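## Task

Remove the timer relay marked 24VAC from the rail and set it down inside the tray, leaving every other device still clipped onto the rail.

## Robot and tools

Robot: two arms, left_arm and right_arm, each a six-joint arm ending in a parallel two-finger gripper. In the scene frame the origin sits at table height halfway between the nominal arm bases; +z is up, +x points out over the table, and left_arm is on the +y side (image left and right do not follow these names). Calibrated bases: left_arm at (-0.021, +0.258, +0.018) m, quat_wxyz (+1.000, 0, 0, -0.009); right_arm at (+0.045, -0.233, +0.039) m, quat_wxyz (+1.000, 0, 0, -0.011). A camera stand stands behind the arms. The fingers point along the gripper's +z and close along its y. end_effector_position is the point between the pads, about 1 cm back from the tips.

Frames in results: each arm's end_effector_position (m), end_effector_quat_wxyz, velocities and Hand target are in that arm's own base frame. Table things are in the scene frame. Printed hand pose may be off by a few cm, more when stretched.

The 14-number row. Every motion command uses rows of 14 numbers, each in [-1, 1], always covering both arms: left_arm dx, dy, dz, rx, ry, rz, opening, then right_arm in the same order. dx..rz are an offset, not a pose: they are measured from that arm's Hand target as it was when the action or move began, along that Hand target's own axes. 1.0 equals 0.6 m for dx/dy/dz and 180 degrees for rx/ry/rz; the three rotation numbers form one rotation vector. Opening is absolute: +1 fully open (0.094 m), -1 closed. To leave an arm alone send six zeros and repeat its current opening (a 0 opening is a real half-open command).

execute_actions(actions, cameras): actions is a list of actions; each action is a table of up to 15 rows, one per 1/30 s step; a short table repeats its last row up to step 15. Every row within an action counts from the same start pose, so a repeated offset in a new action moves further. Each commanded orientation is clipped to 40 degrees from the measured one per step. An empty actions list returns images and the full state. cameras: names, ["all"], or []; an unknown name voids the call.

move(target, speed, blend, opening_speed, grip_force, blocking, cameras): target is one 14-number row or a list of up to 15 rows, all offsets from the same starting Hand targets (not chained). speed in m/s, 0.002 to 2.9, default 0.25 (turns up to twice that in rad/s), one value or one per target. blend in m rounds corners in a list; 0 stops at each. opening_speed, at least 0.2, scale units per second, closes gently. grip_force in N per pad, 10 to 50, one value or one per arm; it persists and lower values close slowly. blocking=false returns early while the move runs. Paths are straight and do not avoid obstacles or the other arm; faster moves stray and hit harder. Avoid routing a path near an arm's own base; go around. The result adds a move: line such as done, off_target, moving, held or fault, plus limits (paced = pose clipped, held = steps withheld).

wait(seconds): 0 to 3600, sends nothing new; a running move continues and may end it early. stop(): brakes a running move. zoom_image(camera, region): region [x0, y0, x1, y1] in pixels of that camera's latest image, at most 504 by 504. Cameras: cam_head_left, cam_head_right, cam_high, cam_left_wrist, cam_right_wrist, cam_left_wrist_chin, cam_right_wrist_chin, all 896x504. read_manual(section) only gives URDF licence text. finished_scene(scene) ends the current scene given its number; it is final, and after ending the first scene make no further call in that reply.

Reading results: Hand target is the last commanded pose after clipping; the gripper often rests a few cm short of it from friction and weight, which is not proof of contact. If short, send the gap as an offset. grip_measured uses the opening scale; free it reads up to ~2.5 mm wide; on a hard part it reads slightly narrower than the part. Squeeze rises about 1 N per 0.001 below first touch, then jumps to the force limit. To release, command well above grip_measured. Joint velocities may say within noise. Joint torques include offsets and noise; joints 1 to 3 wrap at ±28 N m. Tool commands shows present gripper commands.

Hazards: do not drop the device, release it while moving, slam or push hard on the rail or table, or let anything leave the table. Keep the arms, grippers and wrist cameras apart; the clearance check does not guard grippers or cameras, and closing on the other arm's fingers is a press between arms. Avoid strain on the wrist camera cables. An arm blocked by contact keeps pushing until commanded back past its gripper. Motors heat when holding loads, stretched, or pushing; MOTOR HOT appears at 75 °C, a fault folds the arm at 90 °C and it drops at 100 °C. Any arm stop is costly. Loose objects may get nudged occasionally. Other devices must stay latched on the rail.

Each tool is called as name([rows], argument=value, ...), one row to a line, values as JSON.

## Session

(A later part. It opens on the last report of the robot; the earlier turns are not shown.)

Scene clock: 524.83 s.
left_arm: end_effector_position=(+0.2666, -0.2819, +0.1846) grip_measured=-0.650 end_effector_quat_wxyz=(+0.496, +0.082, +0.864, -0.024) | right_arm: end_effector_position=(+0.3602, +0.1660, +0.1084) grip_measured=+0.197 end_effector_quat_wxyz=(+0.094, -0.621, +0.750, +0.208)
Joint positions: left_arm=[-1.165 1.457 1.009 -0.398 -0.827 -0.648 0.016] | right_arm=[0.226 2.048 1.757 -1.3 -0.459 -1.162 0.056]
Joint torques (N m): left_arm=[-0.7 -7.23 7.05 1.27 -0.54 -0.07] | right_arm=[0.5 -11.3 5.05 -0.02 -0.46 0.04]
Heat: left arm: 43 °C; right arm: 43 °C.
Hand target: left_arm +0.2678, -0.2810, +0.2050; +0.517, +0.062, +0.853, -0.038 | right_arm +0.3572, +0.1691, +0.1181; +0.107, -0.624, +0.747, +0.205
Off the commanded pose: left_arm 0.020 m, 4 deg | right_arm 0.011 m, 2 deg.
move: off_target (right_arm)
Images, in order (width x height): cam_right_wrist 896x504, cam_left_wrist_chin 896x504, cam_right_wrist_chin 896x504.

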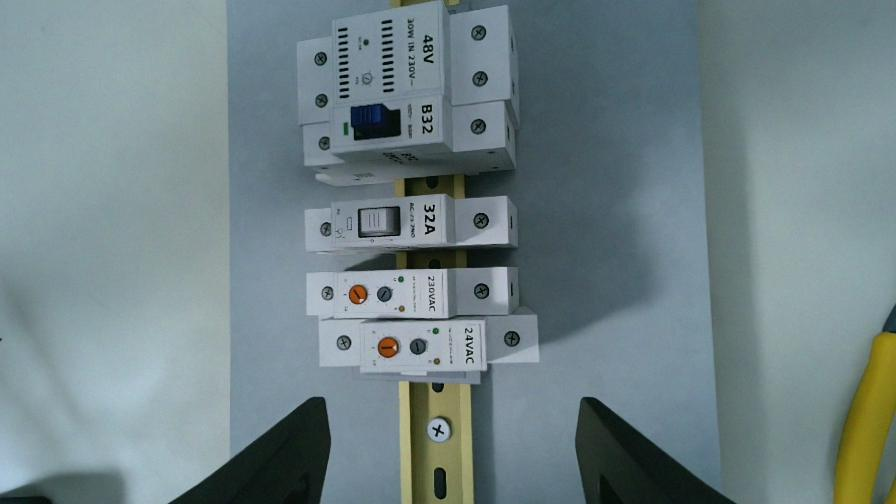

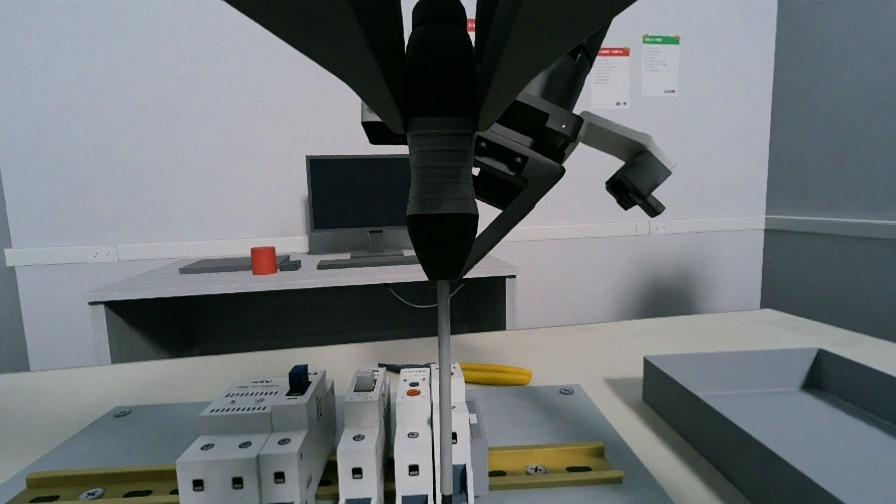

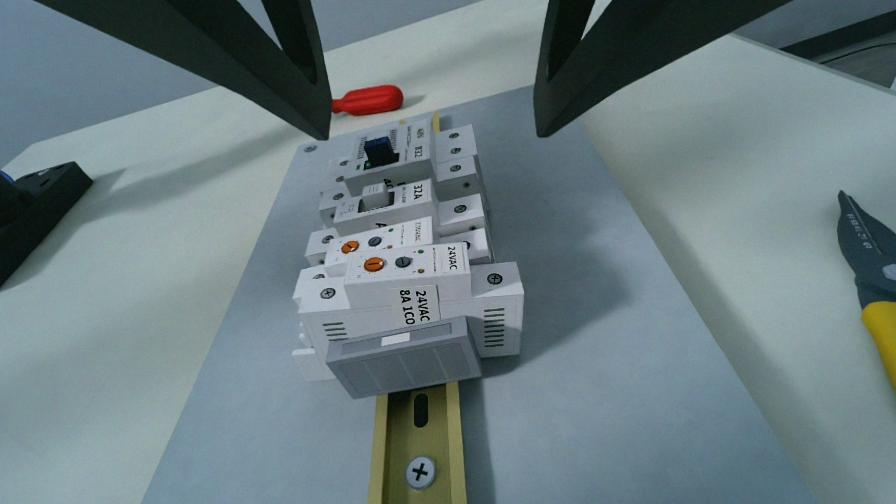

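move(target=[0,0,0,0,0,0,-1,0.04,0.0133,0.045,0,0,0,0.2], speed=0.06, cameras=["cam_right_wrist_chin","cam_right_wrist"])

Scene clock: 531.97 s.
left_arm: end_effector_position=(+0.2666, -0.2819, +0.1846) grip_measured=-0.650 end_effector_quat_wxyz=(+0.496, +0.082, +0.864, -0.024) | right_arm: end_effector_position=(+0.3424, +0.1617, +0.0768) grip_measured=+0.197 end_effector_quat_wxyz=(+0.091, -0.621, +0.750, +0.208)
Joint positions: left_arm=[-1.165 1.457 1.009 -0.398 -0.827 -0.648 0.016] | right_arm=[0.226 1.996 1.555 -1.156 -0.458 -1.162 0.056]
Joint torques (N m): left_arm=[-0.7 -7.23 7.05 1.27 -0.55 -0.08] | right_arm=[-0.57 -10.7 4.92 -0.01 -0.46 -0.11]
Heat: left arm: 43 °C; right arm: 42 °C.
Hand target: left_arm +0.2678, -0.2810, +0.2050; +0.517, +0.062, +0.853, -0.038 | right_arm +0.3420, +0.1608, +0.0854; +0.107, -0.624, +0.747, +0.205
Off the commanded pose: left_arm 0.020 m, 4 deg | right_arm 0.009 m, 2 deg.
move: done
Images, in order (width x height): cam_right_wrist 896x504, cam_right_wrist_chin 896x504.

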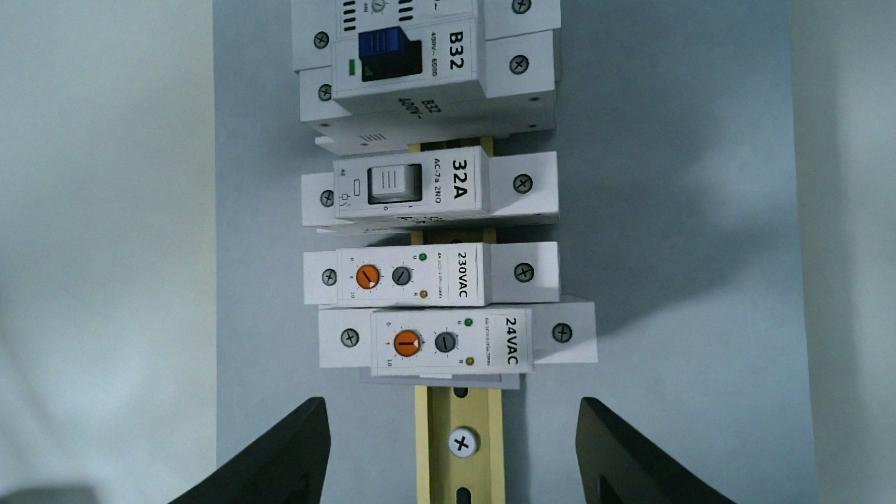

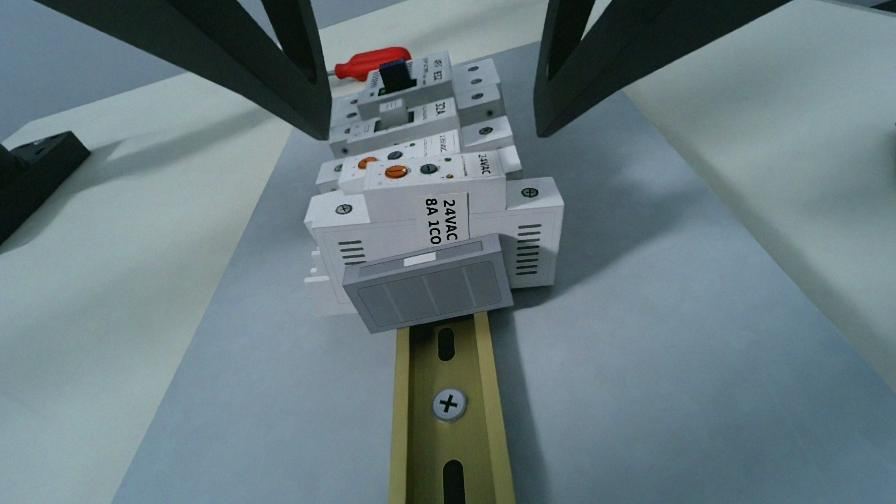

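move(target=[0,0,0,0,0,0,-1,0.0055,-0.0017,0.0433,0,0,0,0.2], speed=0.03)

move(target=[0,0,0,0,0,0,-1,0,0,0,0,0,0,-0.35], opening_speed=0.4, cameras=["cam_right_wrist_chin","cam_right_wrist"])

Scene clock: 537.43 s.
left_arm: end_effector_position=(+0.2666, -0.2819, +0.1846) grip_measured=-0.650 end_effector_quat_wxyz=(+0.496, +0.082, +0.864, -0.024) | right_arm: end_effector_position=(+0.3430, +0.1657, +0.0585) grip_measured=+0.197 end_effector_quat_wxyz=(+0.102, -0.623, +0.749, +0.203)
Joint positions: left_arm=[-1.165 1.457 1.009 -0.398 -0.827 -0.648 0.016] | right_arm=[0.236 1.996 1.48 -1.051 -0.458 -1.15 0.056]
Joint torques (N m): left_arm=[-0.7 -7.21 7.05 1.27 -0.55 -0.08] | right_arm=[0.55 -9.22 4.88 -0.02 -0.48 0.05]
Heat: left arm: 43 °C; right arm: 42 °C.
Hand target: left_arm +0.2678, -0.2810, +0.2050; +0.517, +0.062, +0.853, -0.038 | right_arm +0.3398, +0.1691, +0.0607; +0.107, -0.624, +0.747, +0.205
Off the commanded pose: left_arm 0.020 m, 4 deg | right_arm 0.005 m, 1 deg.
move: done

Scene clock: 539.13 s.
left_arm: end_effector_position=(+0.2666, -0.2819, +0.1846) grip_measured=-0.650 end_effector_quat_wxyz=(+0.496, +0.082, +0.864, -0.024) | right_arm: end_effector_position=(+0.3432, +0.1656, +0.0585) grip_measured=-0.347 end_effector_quat_wxyz=(+0.102, -0.623, +0.749, +0.202)
Joint positions: left_arm=[-1.165 1.457 1.009 -0.398 -0.827 -0.648 0.016] | right_arm=[0.236 1.996 1.48 -1.05 -0.458 -1.15 0.031]
Joint torques (N m): left_arm=[-0.69 -7.23 7.05 1.27 -0.54 -0.08] | right_arm=[0.58 -9.21 4.83 0.04 -0.47 0.05]
Heat: left arm: 43 °C; right arm: 42 °C.
Hand target: left_arm +0.2678, -0.2810, +0.2050; +0.517, +0.062, +0.853, -0.038 | right_arm +0.3399, +0.1690, +0.0607; +0.107, -0.624, +0.747, +0.205
Off the commanded pose: left_arm 0.020 m, 4 deg | right_arm 0.005 m, 1 deg.
move: done
Images, in order (width x height): cam_right_wrist 896x504, cam_right_wrist_chin 896x504.

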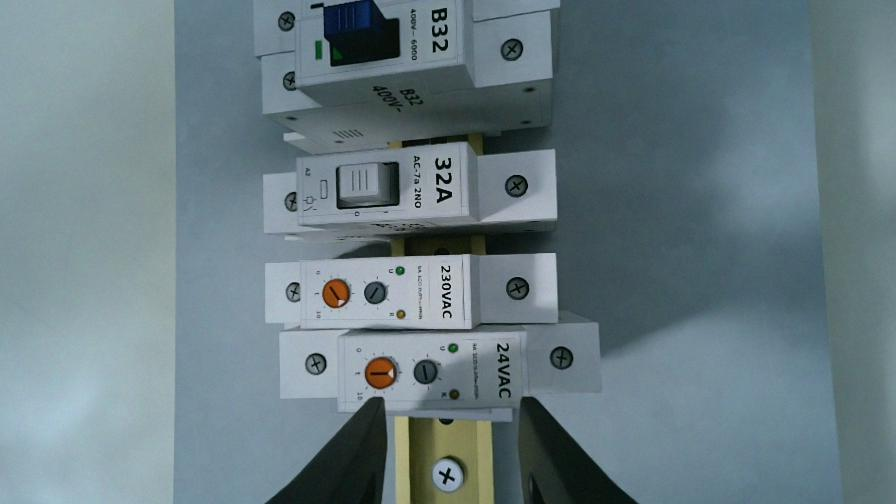

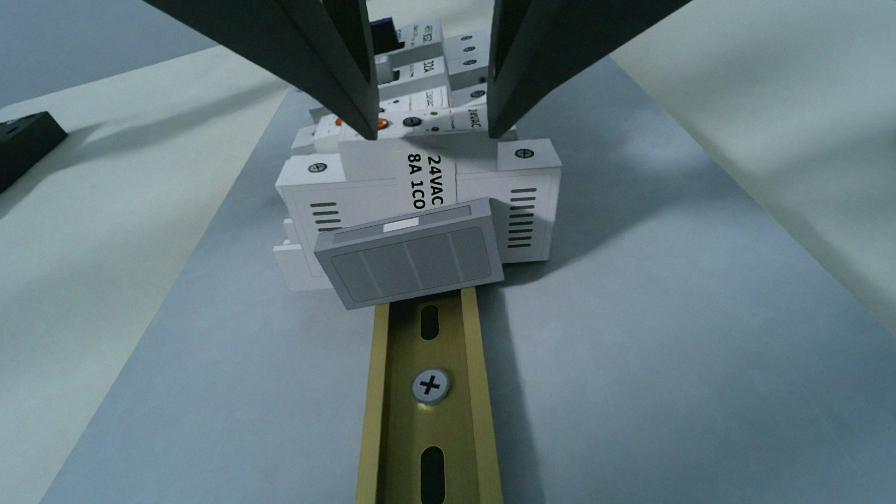

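move(target=[0,0,0,0,0,0,-1,0,0,0,0,0,0,0.2])

move(target=[0,0,0,0,0,0,-1,-0.003,0.0057,0.018,0,0,0,0.2], speed=0.03, cameras=["cam_right_wrist_chin","cam_right_wrist"])

Scene clock: 545.87 s.
left_arm: end_effector_position=(+0.2666, -0.2819, +0.1846) grip_measured=-0.650 end_effector_quat_wxyz=(+0.496, +0.082, +0.864, -0.024) | right_arm: end_effector_position=(+0.3432, +0.1656, +0.0585) grip_measured=+0.197 end_effector_quat_wxyz=(+0.102, -0.623, +0.749, +0.202)
Joint positions: left_arm=[-1.165 1.457 1.009 -0.398 -0.827 -0.648 0.016] | right_arm=[0.236 1.996 1.48 -1.05 -0.458 -1.15 0.056]
Joint torques (N m): left_arm=[-0.7 -7.23 7.05 1.27 -0.55 -0.07] | right_arm=[0.59 -9.24 4.85 0.04 -0.48 0.05]
Heat: left arm: 43 °C; right arm: 41 °C.
Hand target: left_arm +0.2678, -0.2810, +0.2050; +0.517, +0.062, +0.853, -0.038 | right_arm +0.3399, +0.1690, +0.0607; +0.107, -0.624, +0.747, +0.205
Off the commanded pose: left_arm 0.020 m, 4 deg | right_arm 0.005 m, 1 deg.
move: done

Scene clock: 546.93 s.
left_arm: end_effector_position=(+0.2666, -0.2819, +0.1846) grip_measured=-0.650 end_effector_quat_wxyz=(+0.496, +0.082, +0.864, -0.024) | right_arm: end_effector_position=(+0.3389, +0.1728, +0.0497) grip_measured=+0.197 end_effector_quat_wxyz=(+0.101, -0.623, +0.749, +0.203)
Joint positions: left_arm=[-1.165 1.457 1.009 -0.398 -0.827 -0.648 0.016] | right_arm=[0.258 1.996 1.444 -1.005 -0.458 -1.127 0.056]
Joint torques (N m): left_arm=[-0.69 -7.23 7.05 1.27 -0.55 -0.07] | right_arm=[0.43 -9.28 4.82 0.09 -0.46 0.07]
Heat: left arm: 43 °C; right arm: 41 °C.
Hand target: left_arm +0.2678, -0.2810, +0.2050; +0.517, +0.062, +0.853, -0.038 | right_arm +0.3359, +0.1759, +0.0525; +0.107, -0.624, +0.747, +0.205
Off the commanded pose: left_arm 0.020 m, 4 deg | right_arm 0.005 m, 1 deg.
move: done
Images, in order (width x height): cam_right_wrist 896x504, cam_right_wrist_chin 896x504.

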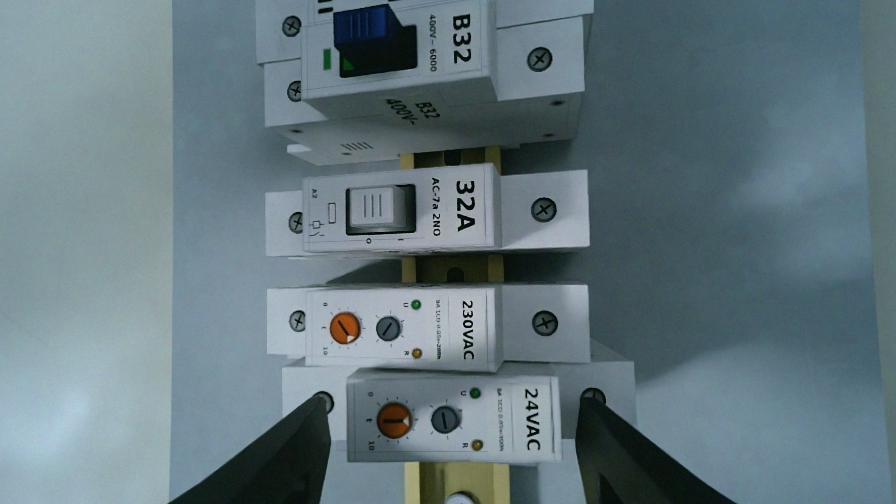

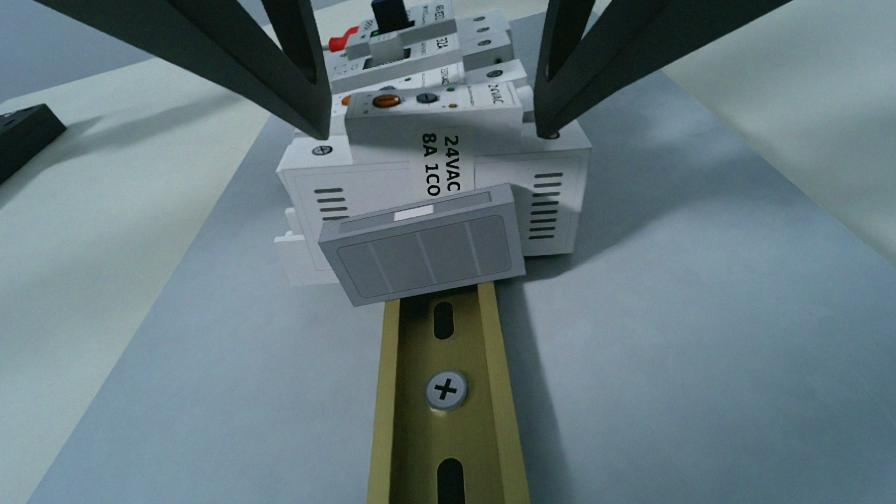

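move(target=[0,0,0,0,0,0,-1,0,0,0,0,0,0,-0.35], opening_speed=0.4)

move(target=[0,0,0,0,0,0,-1,-0.004,-0.016,-0.006,0,0,0,-0.35], speed=0.03, cameras=["cam_right_wrist_chin","cam_right_wrist"])

Scene clock: 551.13 s.
left_arm: end_effector_position=(+0.2666, -0.2819, +0.1846) grip_measured=-0.650 end_effector_quat_wxyz=(+0.496, +0.082, +0.864, -0.024) | right_arm: end_effector_position=(+0.3390, +0.1727, +0.0497) grip_measured=-0.055 end_effector_quat_wxyz=(+0.101, -0.623, +0.749, +0.203)
Joint positions: left_arm=[-1.165 1.457 1.009 -0.398 -0.827 -0.648 0.016] | right_arm=[0.258 1.996 1.444 -1.005 -0.457 -1.126 0.044]
Joint torques (N m): left_arm=[-0.69 -7.23 7.06 1.27 -0.55 -0.08] | right_arm=[0.55 -9.32 4.81 0.06 -0.47 0.04]
Heat: left arm: 43 °C; right arm: 41 °C.
Hand target: left_arm +0.2678, -0.2810, +0.2050; +0.517, +0.062, +0.853, -0.038 | right_arm +0.3359, +0.1759, +0.0525; +0.107, -0.624, +0.747, +0.205
Off the commanded pose: left_arm 0.020 m, 4 deg | right_arm 0.005 m, 1 deg.
move: done

Scene clock: 551.97 s.
left_arm: end_effector_position=(+0.2666, -0.2819, +0.1846) grip_measured=-0.650 end_effector_quat_wxyz=(+0.496, +0.082, +0.864, -0.024) | right_arm: end_effector_position=(+0.3399, +0.1724, +0.0505) grip_measured=-0.055 end_effector_quat_wxyz=(+0.102, -0.623, +0.749, +0.201)
Joint positions: left_arm=[-1.165 1.457 1.009 -0.398 -0.827 -0.648 0.016] | right_arm=[0.258 1.996 1.448 -1.007 -0.454 -1.126 0.044]
Joint torques (N m): left_arm=[-0.7 -7.23 7.05 1.27 -0.54 -0.07] | right_arm=[-0.27 -7.04 9.58 -0.22 -0.52 -0.06]
Heat: left arm: 43 °C; right arm: 41 °C.
Hand target: left_arm +0.2678, -0.2810, +0.2050; +0.517, +0.062, +0.853, -0.038 | right_arm +0.3460, +0.1751, +0.0550; +0.107, -0.624, +0.747, +0.205
Off the commanded pose: left_arm 0.020 m, 4 deg | right_arm 0.008 m, 1 deg.
move: done
Images, in order (width x height): cam_right_wrist 896x504, cam_right_wrist_chin 896x504.

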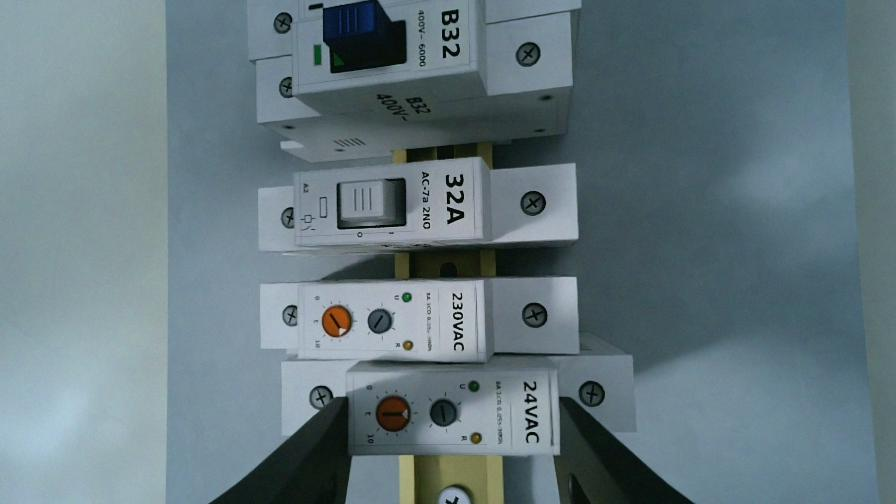

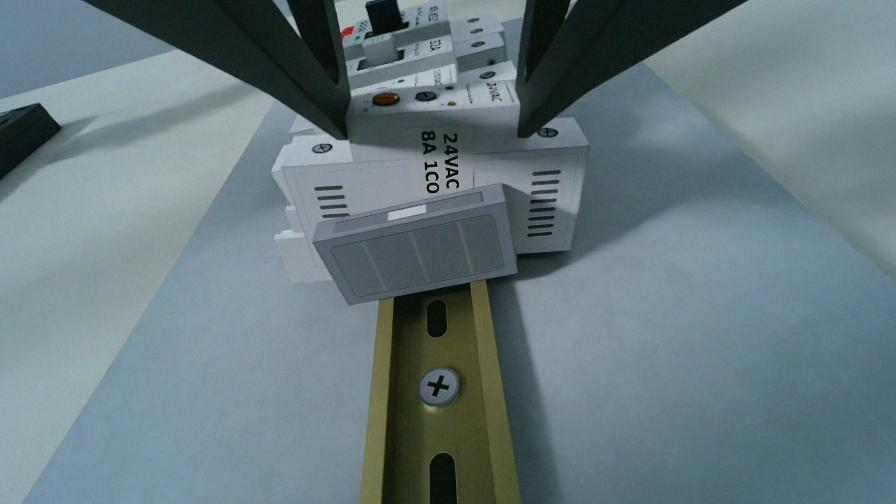

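move(target=[0,0,0,0,0,0,-1,-0.0145,-0.004,-0.031,0,0,0,-0.6], speed=0.03, cameras=["cam_right_wrist_chin","cam_right_wrist"])

Scene clock: 556.43 s.
left_arm: end_effector_position=(+0.2666, -0.2819, +0.1846) grip_measured=-0.650 end_effector_quat_wxyz=(+0.496, +0.082, +0.864, -0.024) | right_arm: end_effector_position=(+0.3452, +0.1728, +0.0700) grip_measured=-0.055 end_effector_quat_wxyz=(+0.099, -0.624, +0.749, +0.199)
Joint positions: left_arm=[-1.165 1.457 1.009 -0.398 -0.827 -0.648 0.016] | right_arm=[0.258 1.997 1.532 -1.092 -0.448 -1.128 0.044]
Joint torques (N m): left_arm=[-0.7 -7.23 7.06 1.27 -0.55 -0.07] | right_arm=[-0.8 -7.02 9.85 -0.22 -0.58 -0.1]
Heat: left arm: 43 °C; right arm: 41 °C.
Hand target: left_arm +0.2678, -0.2810, +0.2050; +0.517, +0.062, +0.853, -0.038 | right_arm +0.3519, +0.1743, +0.0747; +0.107, -0.624, +0.747, +0.205
Off the commanded pose: left_arm 0.020 m, 4 deg | right_arm 0.008 m, 1 deg.
move: done
Images, in order (width x height): cam_right_wrist 896x504, cam_right_wrist_chin 896x504.

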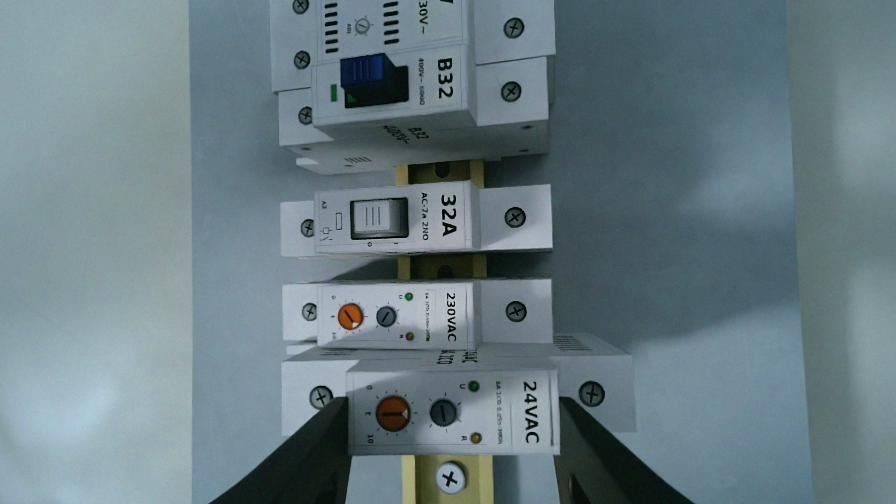

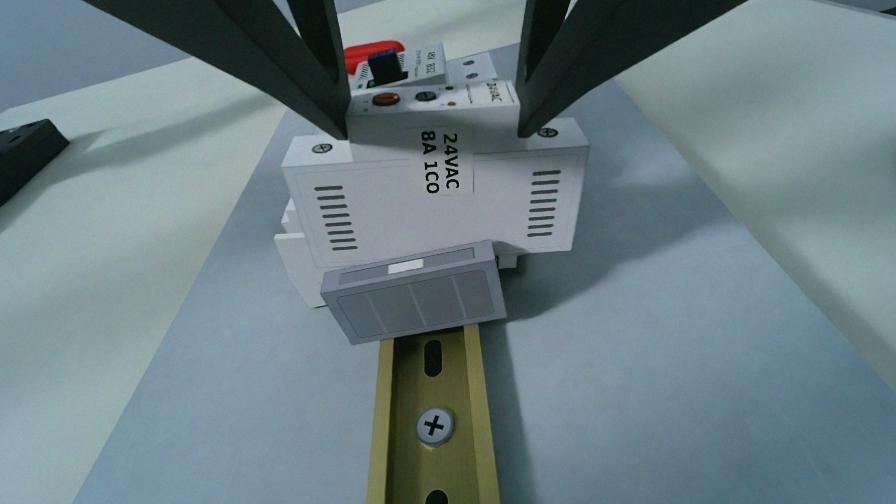

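move([
  [0,0,0,0,0,0,-1,-0.062,0.026,-0.134,0,0,0,-0.6],
  [0,0,0,0,0,0,-1,0.357,0.031,-0.328,0.05,0,-0.023,-0.6],
], speed=0.12, cameras=["all"])

Scene clock: 568.03 s.
left_arm: end_effector_position=(+0.2666, -0.2819, +0.1846) grip_measured=-0.650 end_effector_quat_wxyz=(+0.496, +0.082, +0.864, -0.024) | right_arm: end_effector_position=(+0.3067, -0.0985, +0.1554) grip_measured=-0.055 end_effector_quat_wxyz=(+0.159, -0.637, +0.743, +0.129)
Joint positions: left_arm=[-1.165 1.457 1.009 -0.398 -0.827 -0.648 0.016] | right_arm=[-0.527 1.872 1.708 -1.555 -0.387 -1.973 0.044]
Joint torques (N m): left_arm=[-0.7 -7.24 7.05 1.27 -0.55 -0.08] | right_arm=[-0.54 -6.94 9.65 -0.62 -0.5 -0.1]
Heat: left arm: 43 °C; right arm: 42 °C.
Hand target: left_arm +0.2678, -0.2810, +0.2050; +0.517, +0.062, +0.853, -0.038 | right_arm +0.3100, -0.0997, +0.1647; +0.163, -0.640, +0.738, +0.142
Off the commanded pose: left_arm 0.020 m, 4 deg | right_arm 0.010 m, 2 deg.
joint sent to its limit (right arm) — joint 4 (wrist pitch), lower limit. The joint targets still meet the commanded pose.
move: done

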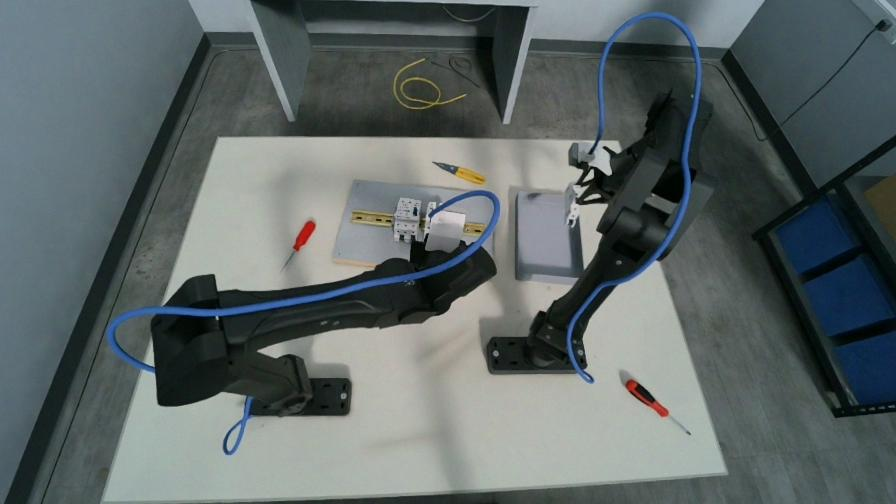

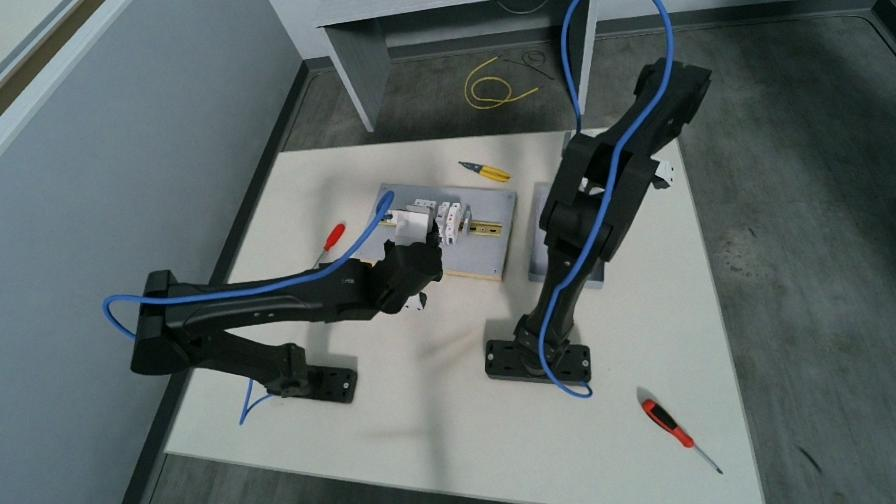

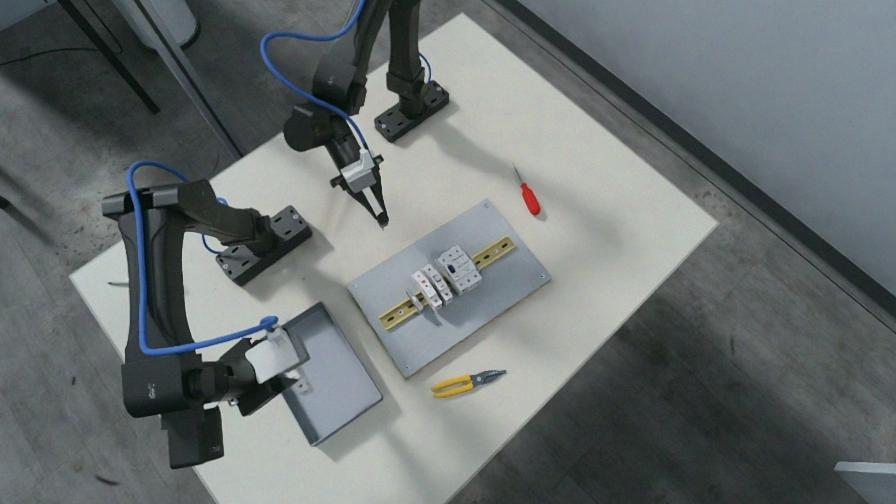

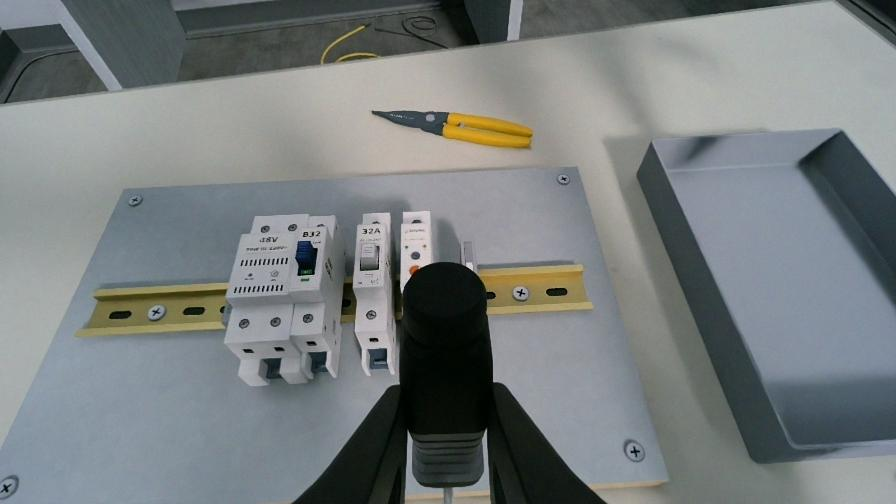

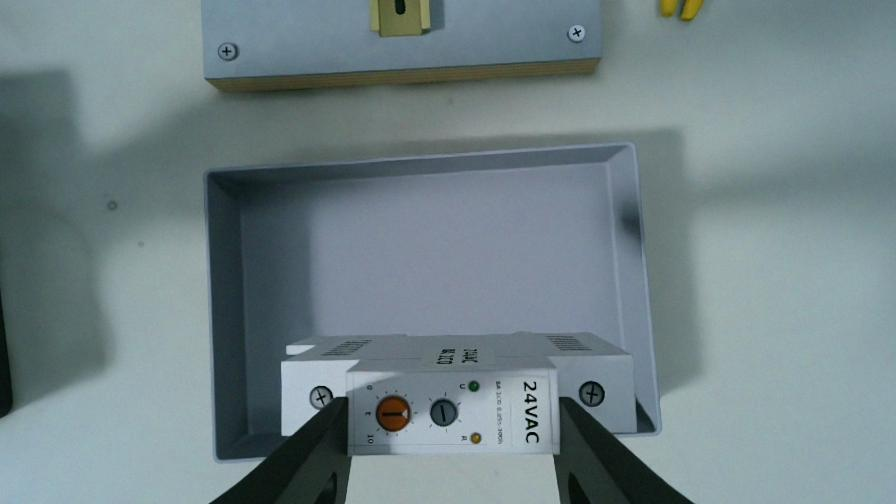

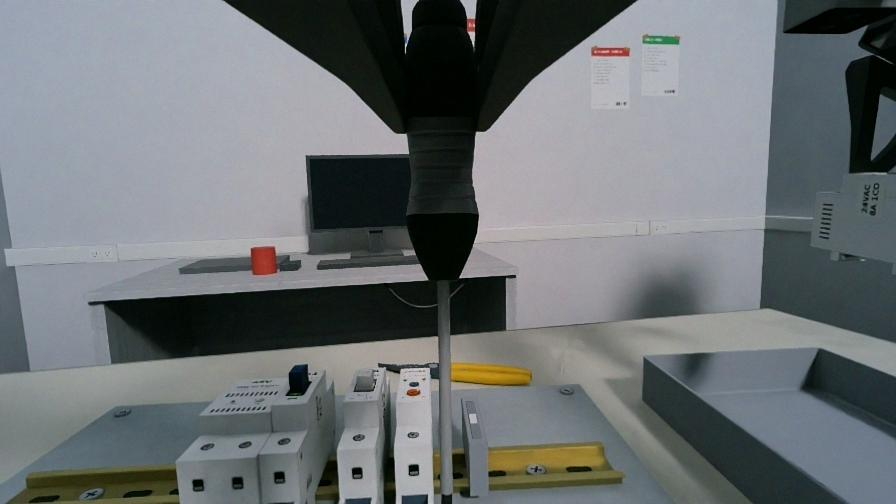

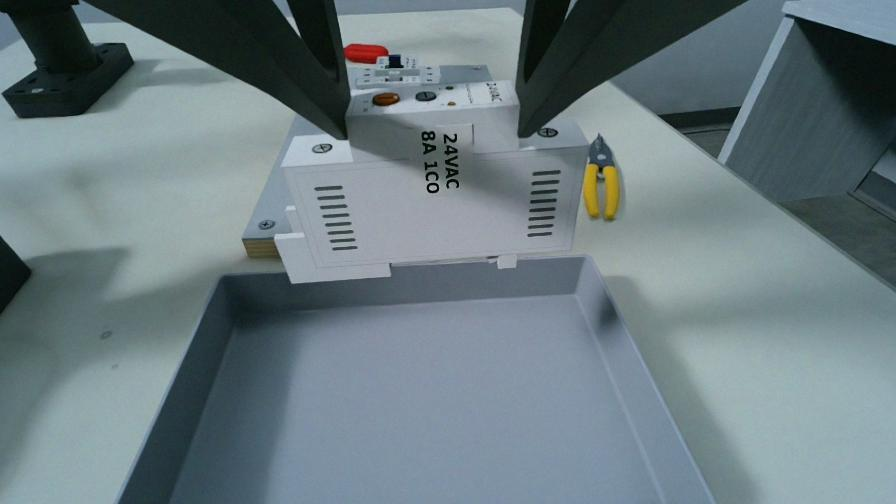

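move(target=[0,0,0,0,0,0,-1,0.07,0,0.151,0,0,0,-0.6], speed=0.1, cameras=["cam_right_wrist","cam_right_wrist_chin","cam_left_wrist_chin"])

Scene clock: 578.73 s.
left_arm: end_effector_position=(+0.2666, -0.2819, +0.1846) grip_measured=-0.650 end_effector_quat_wxyz=(+0.496, +0.082, +0.864, -0.024) | right_arm: end_effector_position=(+0.3127, -0.1021, +0.0705) grip_measured=-0.055 end_effector_quat_wxyz=(+0.159, -0.642, +0.738, +0.131)
Joint positions: left_arm=[-1.165 1.457 1.009 -0.398 -0.827 -0.648 0.016] | right_arm=[-0.527 1.932 1.449 -1.241 -0.387 -1.989 0.044]
Joint torques (N m): left_arm=[-0.7 -7.23 7.05 1.27 -0.55 -0.08] | right_arm=[-0.49 -6.5 4.78 -0.38 -0.47 -0.09]
Heat: left arm: 43 °C; right arm: 42 °C.
Hand target: left_arm +0.2678, -0.2810, +0.2050; +0.517, +0.062, +0.853, -0.038 | right_arm +0.3099, -0.0996, +0.0650; +0.163, -0.640, +0.737, +0.142
Off the commanded pose: left_arm 0.020 m, 4 deg | right_arm 0.007 m, 1 deg.
move: done
Images, in order (width x height): cam_right_wrist 896x504, cam_left_wrist_chin 896x504, cam_right_wrist_chin 896x504.

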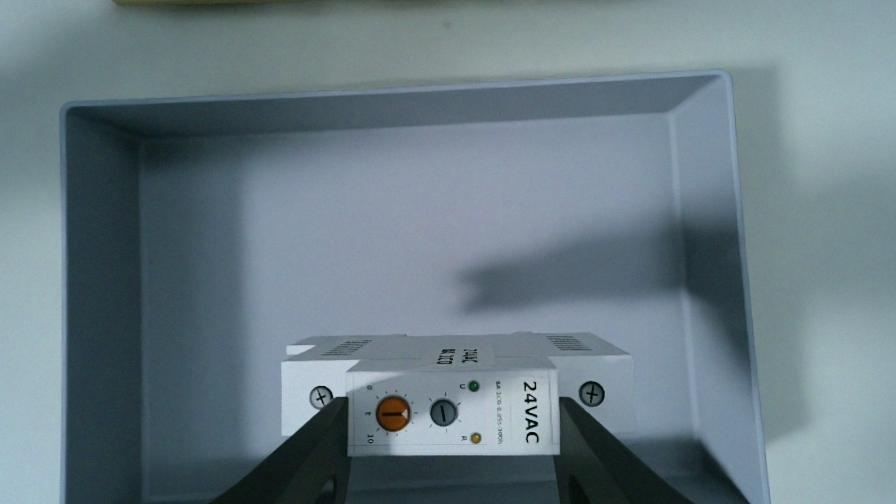

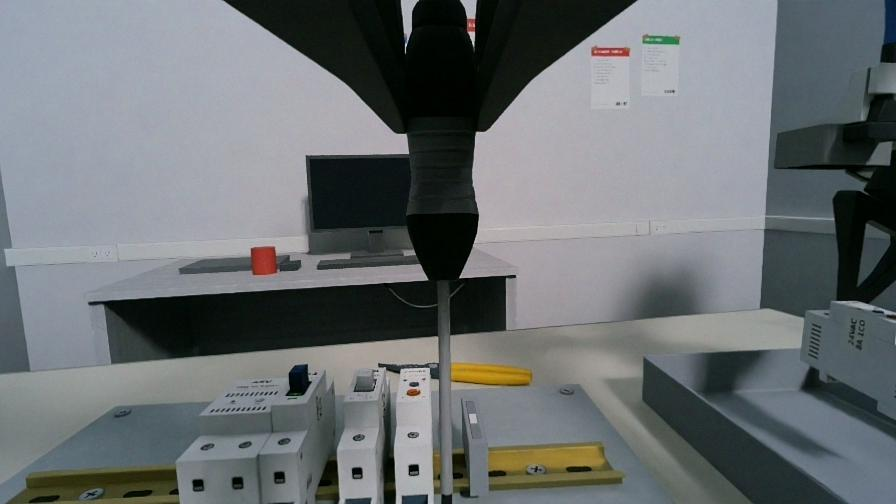

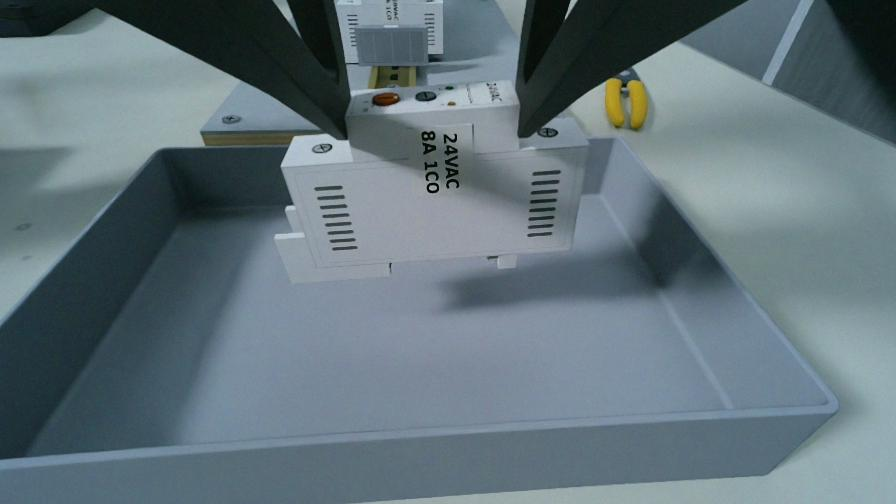

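move(target=[0,0,0,0,0,0,-1,0.006,0,0.052,0,0,0,-0.6], speed=0.05, cameras=["cam_right_wrist","cam_right_wrist_chin"])

Scene clock: 582.03 s.
left_arm: end_effector_position=(+0.2666, -0.2819, +0.1846) grip_measured=-0.650 end_effector_quat_wxyz=(+0.496, +0.082, +0.864, -0.024) | right_arm: end_effector_position=(+0.3134, -0.0967, +0.0407) grip_measured=-0.055 end_effector_quat_wxyz=(+0.159, -0.644, +0.738, +0.127)
Joint positions: left_arm=[-1.165 1.457 1.009 -0.398 -0.827 -0.648 0.016] | right_arm=[-0.511 1.951 1.354 -1.115 -0.387 -1.974 0.044]
Joint torques (N m): left_arm=[-0.7 -7.23 7.05 1.27 -0.55 -0.08] | right_arm=[0.53 -6.56 4.57 -0.34 -0.53 0.07]
Heat: left arm: 43 °C; right arm: 42 °C.
Hand target: left_arm +0.2678, -0.2810, +0.2050; +0.517, +0.062, +0.853, -0.038 | right_arm +0.3113, -0.0898, +0.0351; +0.163, -0.640, +0.737, +0.142
Off the commanded pose: left_arm 0.020 m, 4 deg | right_arm 0.009 m, 2 deg.
move: done

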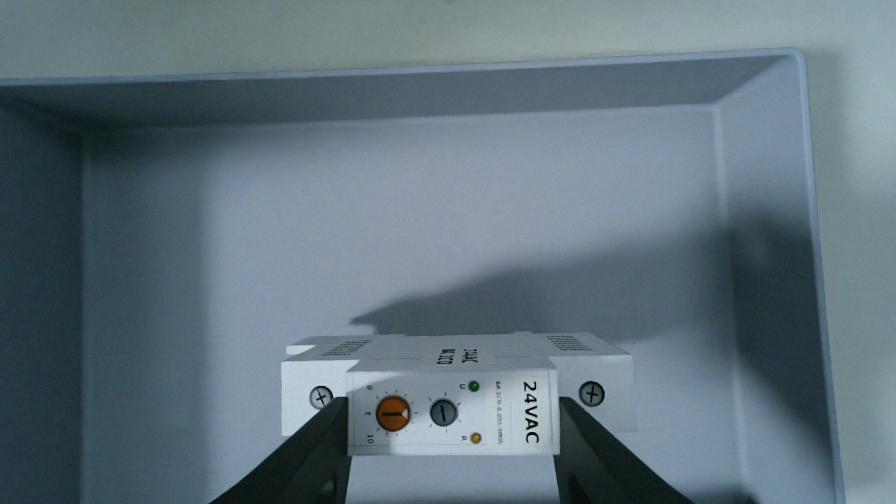

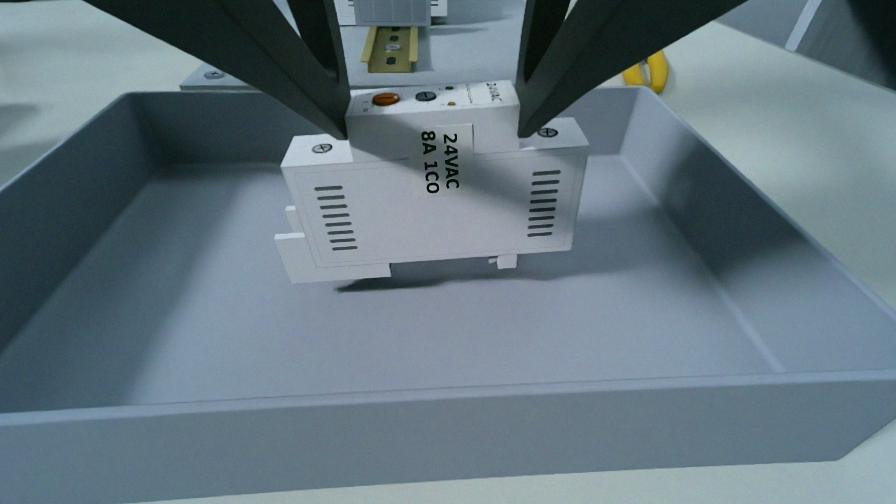

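move(target=[0,0,0,0,0,0,-1,0.007,0,0.0151,0,0,0,-0.6], speed=0.03, cameras=["cam_right_wrist_chin"])

move(target=[0,0,0,0,0,0,-1,0.0049,0,0.0106,0,0,0,-0.6], speed=0.02, cameras=["cam_right_wrist_chin"])

Scene clock: 585.23 s.
left_arm: end_effector_position=(+0.2666, -0.2819, +0.1846) grip_measured=-0.650 end_effector_quat_wxyz=(+0.496, +0.082, +0.864, -0.024) | right_arm: end_effector_position=(+0.3129, -0.0965, +0.0307) grip_measured=-0.055 end_effector_quat_wxyz=(+0.158, -0.643, +0.738, +0.129)
Joint positions: left_arm=[-1.165 1.457 1.009 -0.398 -0.827 -0.648 0.016] | right_arm=[-0.511 1.966 1.332 -1.081 -0.387 -1.974 0.044]
Joint torques (N m): left_arm=[-0.7 -7.23 7.06 1.27 -0.55 -0.08] | right_arm=[0.51 -6.58 4.52 -0.3 -0.53 0.05]
Heat: left arm: 43 °C; right arm: 42 °C.
Hand target: left_arm +0.2678, -0.2810, +0.2050; +0.517, +0.062, +0.853, -0.038 | right_arm +0.3113, -0.0898, +0.0252; +0.163, -0.640, +0.737, +0.142
Off the commanded pose: left_arm 0.020 m, 4 deg | right_arm 0.009 m, 2 deg.
move: done

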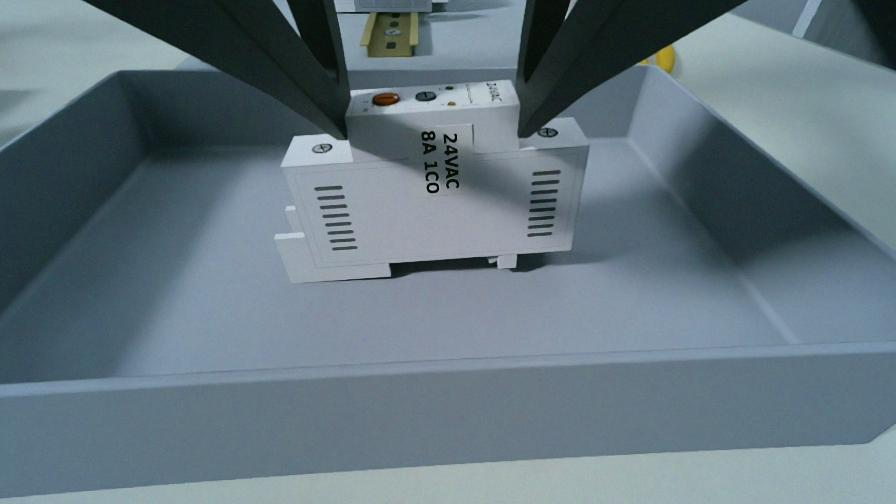

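Scene clock: 585.97 s.
left_arm: end_effector_position=(+0.2666, -0.2819, +0.1846) grip_measured=-0.650 end_effector_quat_wxyz=(+0.496, +0.082, +0.864, -0.024) | right_arm: end_effector_position=(+0.3141, -0.0956, +0.0300) grip_measured=-0.055 end_effector_quat_wxyz=(+0.163, -0.641, +0.739, +0.129)
Joint positions: left_arm=[-1.165 1.457 1.009 -0.398 -0.827 -0.648 0.016] | right_arm=[-0.511 1.966 1.327 -1.072 -0.395 -1.969 0.044]
Joint torques (N m): left_arm=[-0.69 -7.23 7.05 1.27 -0.55 -0.08] | right_arm=[0.55 -5.86 3.66 -0.12 -0.46 0]
Heat: left arm: 43 °C; right arm: 42 °C.
Hand target: left_arm +0.2678, -0.2810, +0.2050; +0.517, +0.062, +0.853, -0.038 | right_arm +0.3113, -0.0897, +0.0181; +0.163, -0.640, +0.737, +0.142
Off the commanded pose: left_arm 0.020 m, 4 deg | right_arm 0.013 m, 2 deg.
move: off_target (right_arm)

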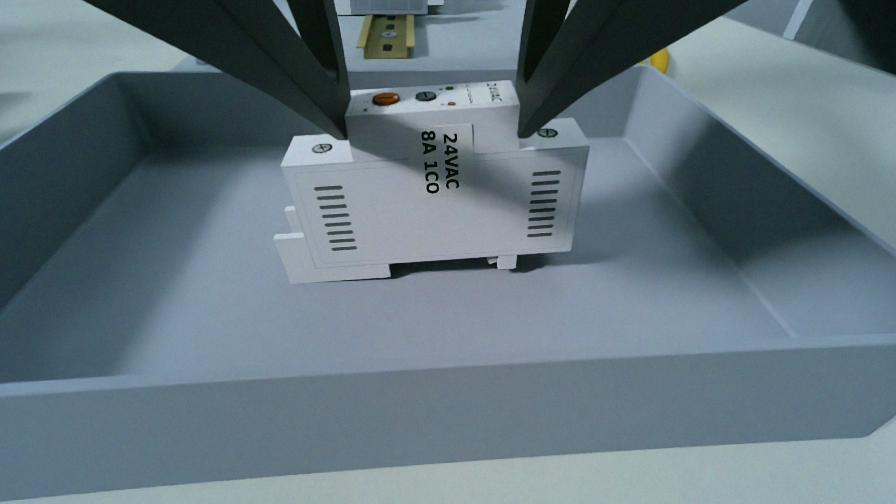

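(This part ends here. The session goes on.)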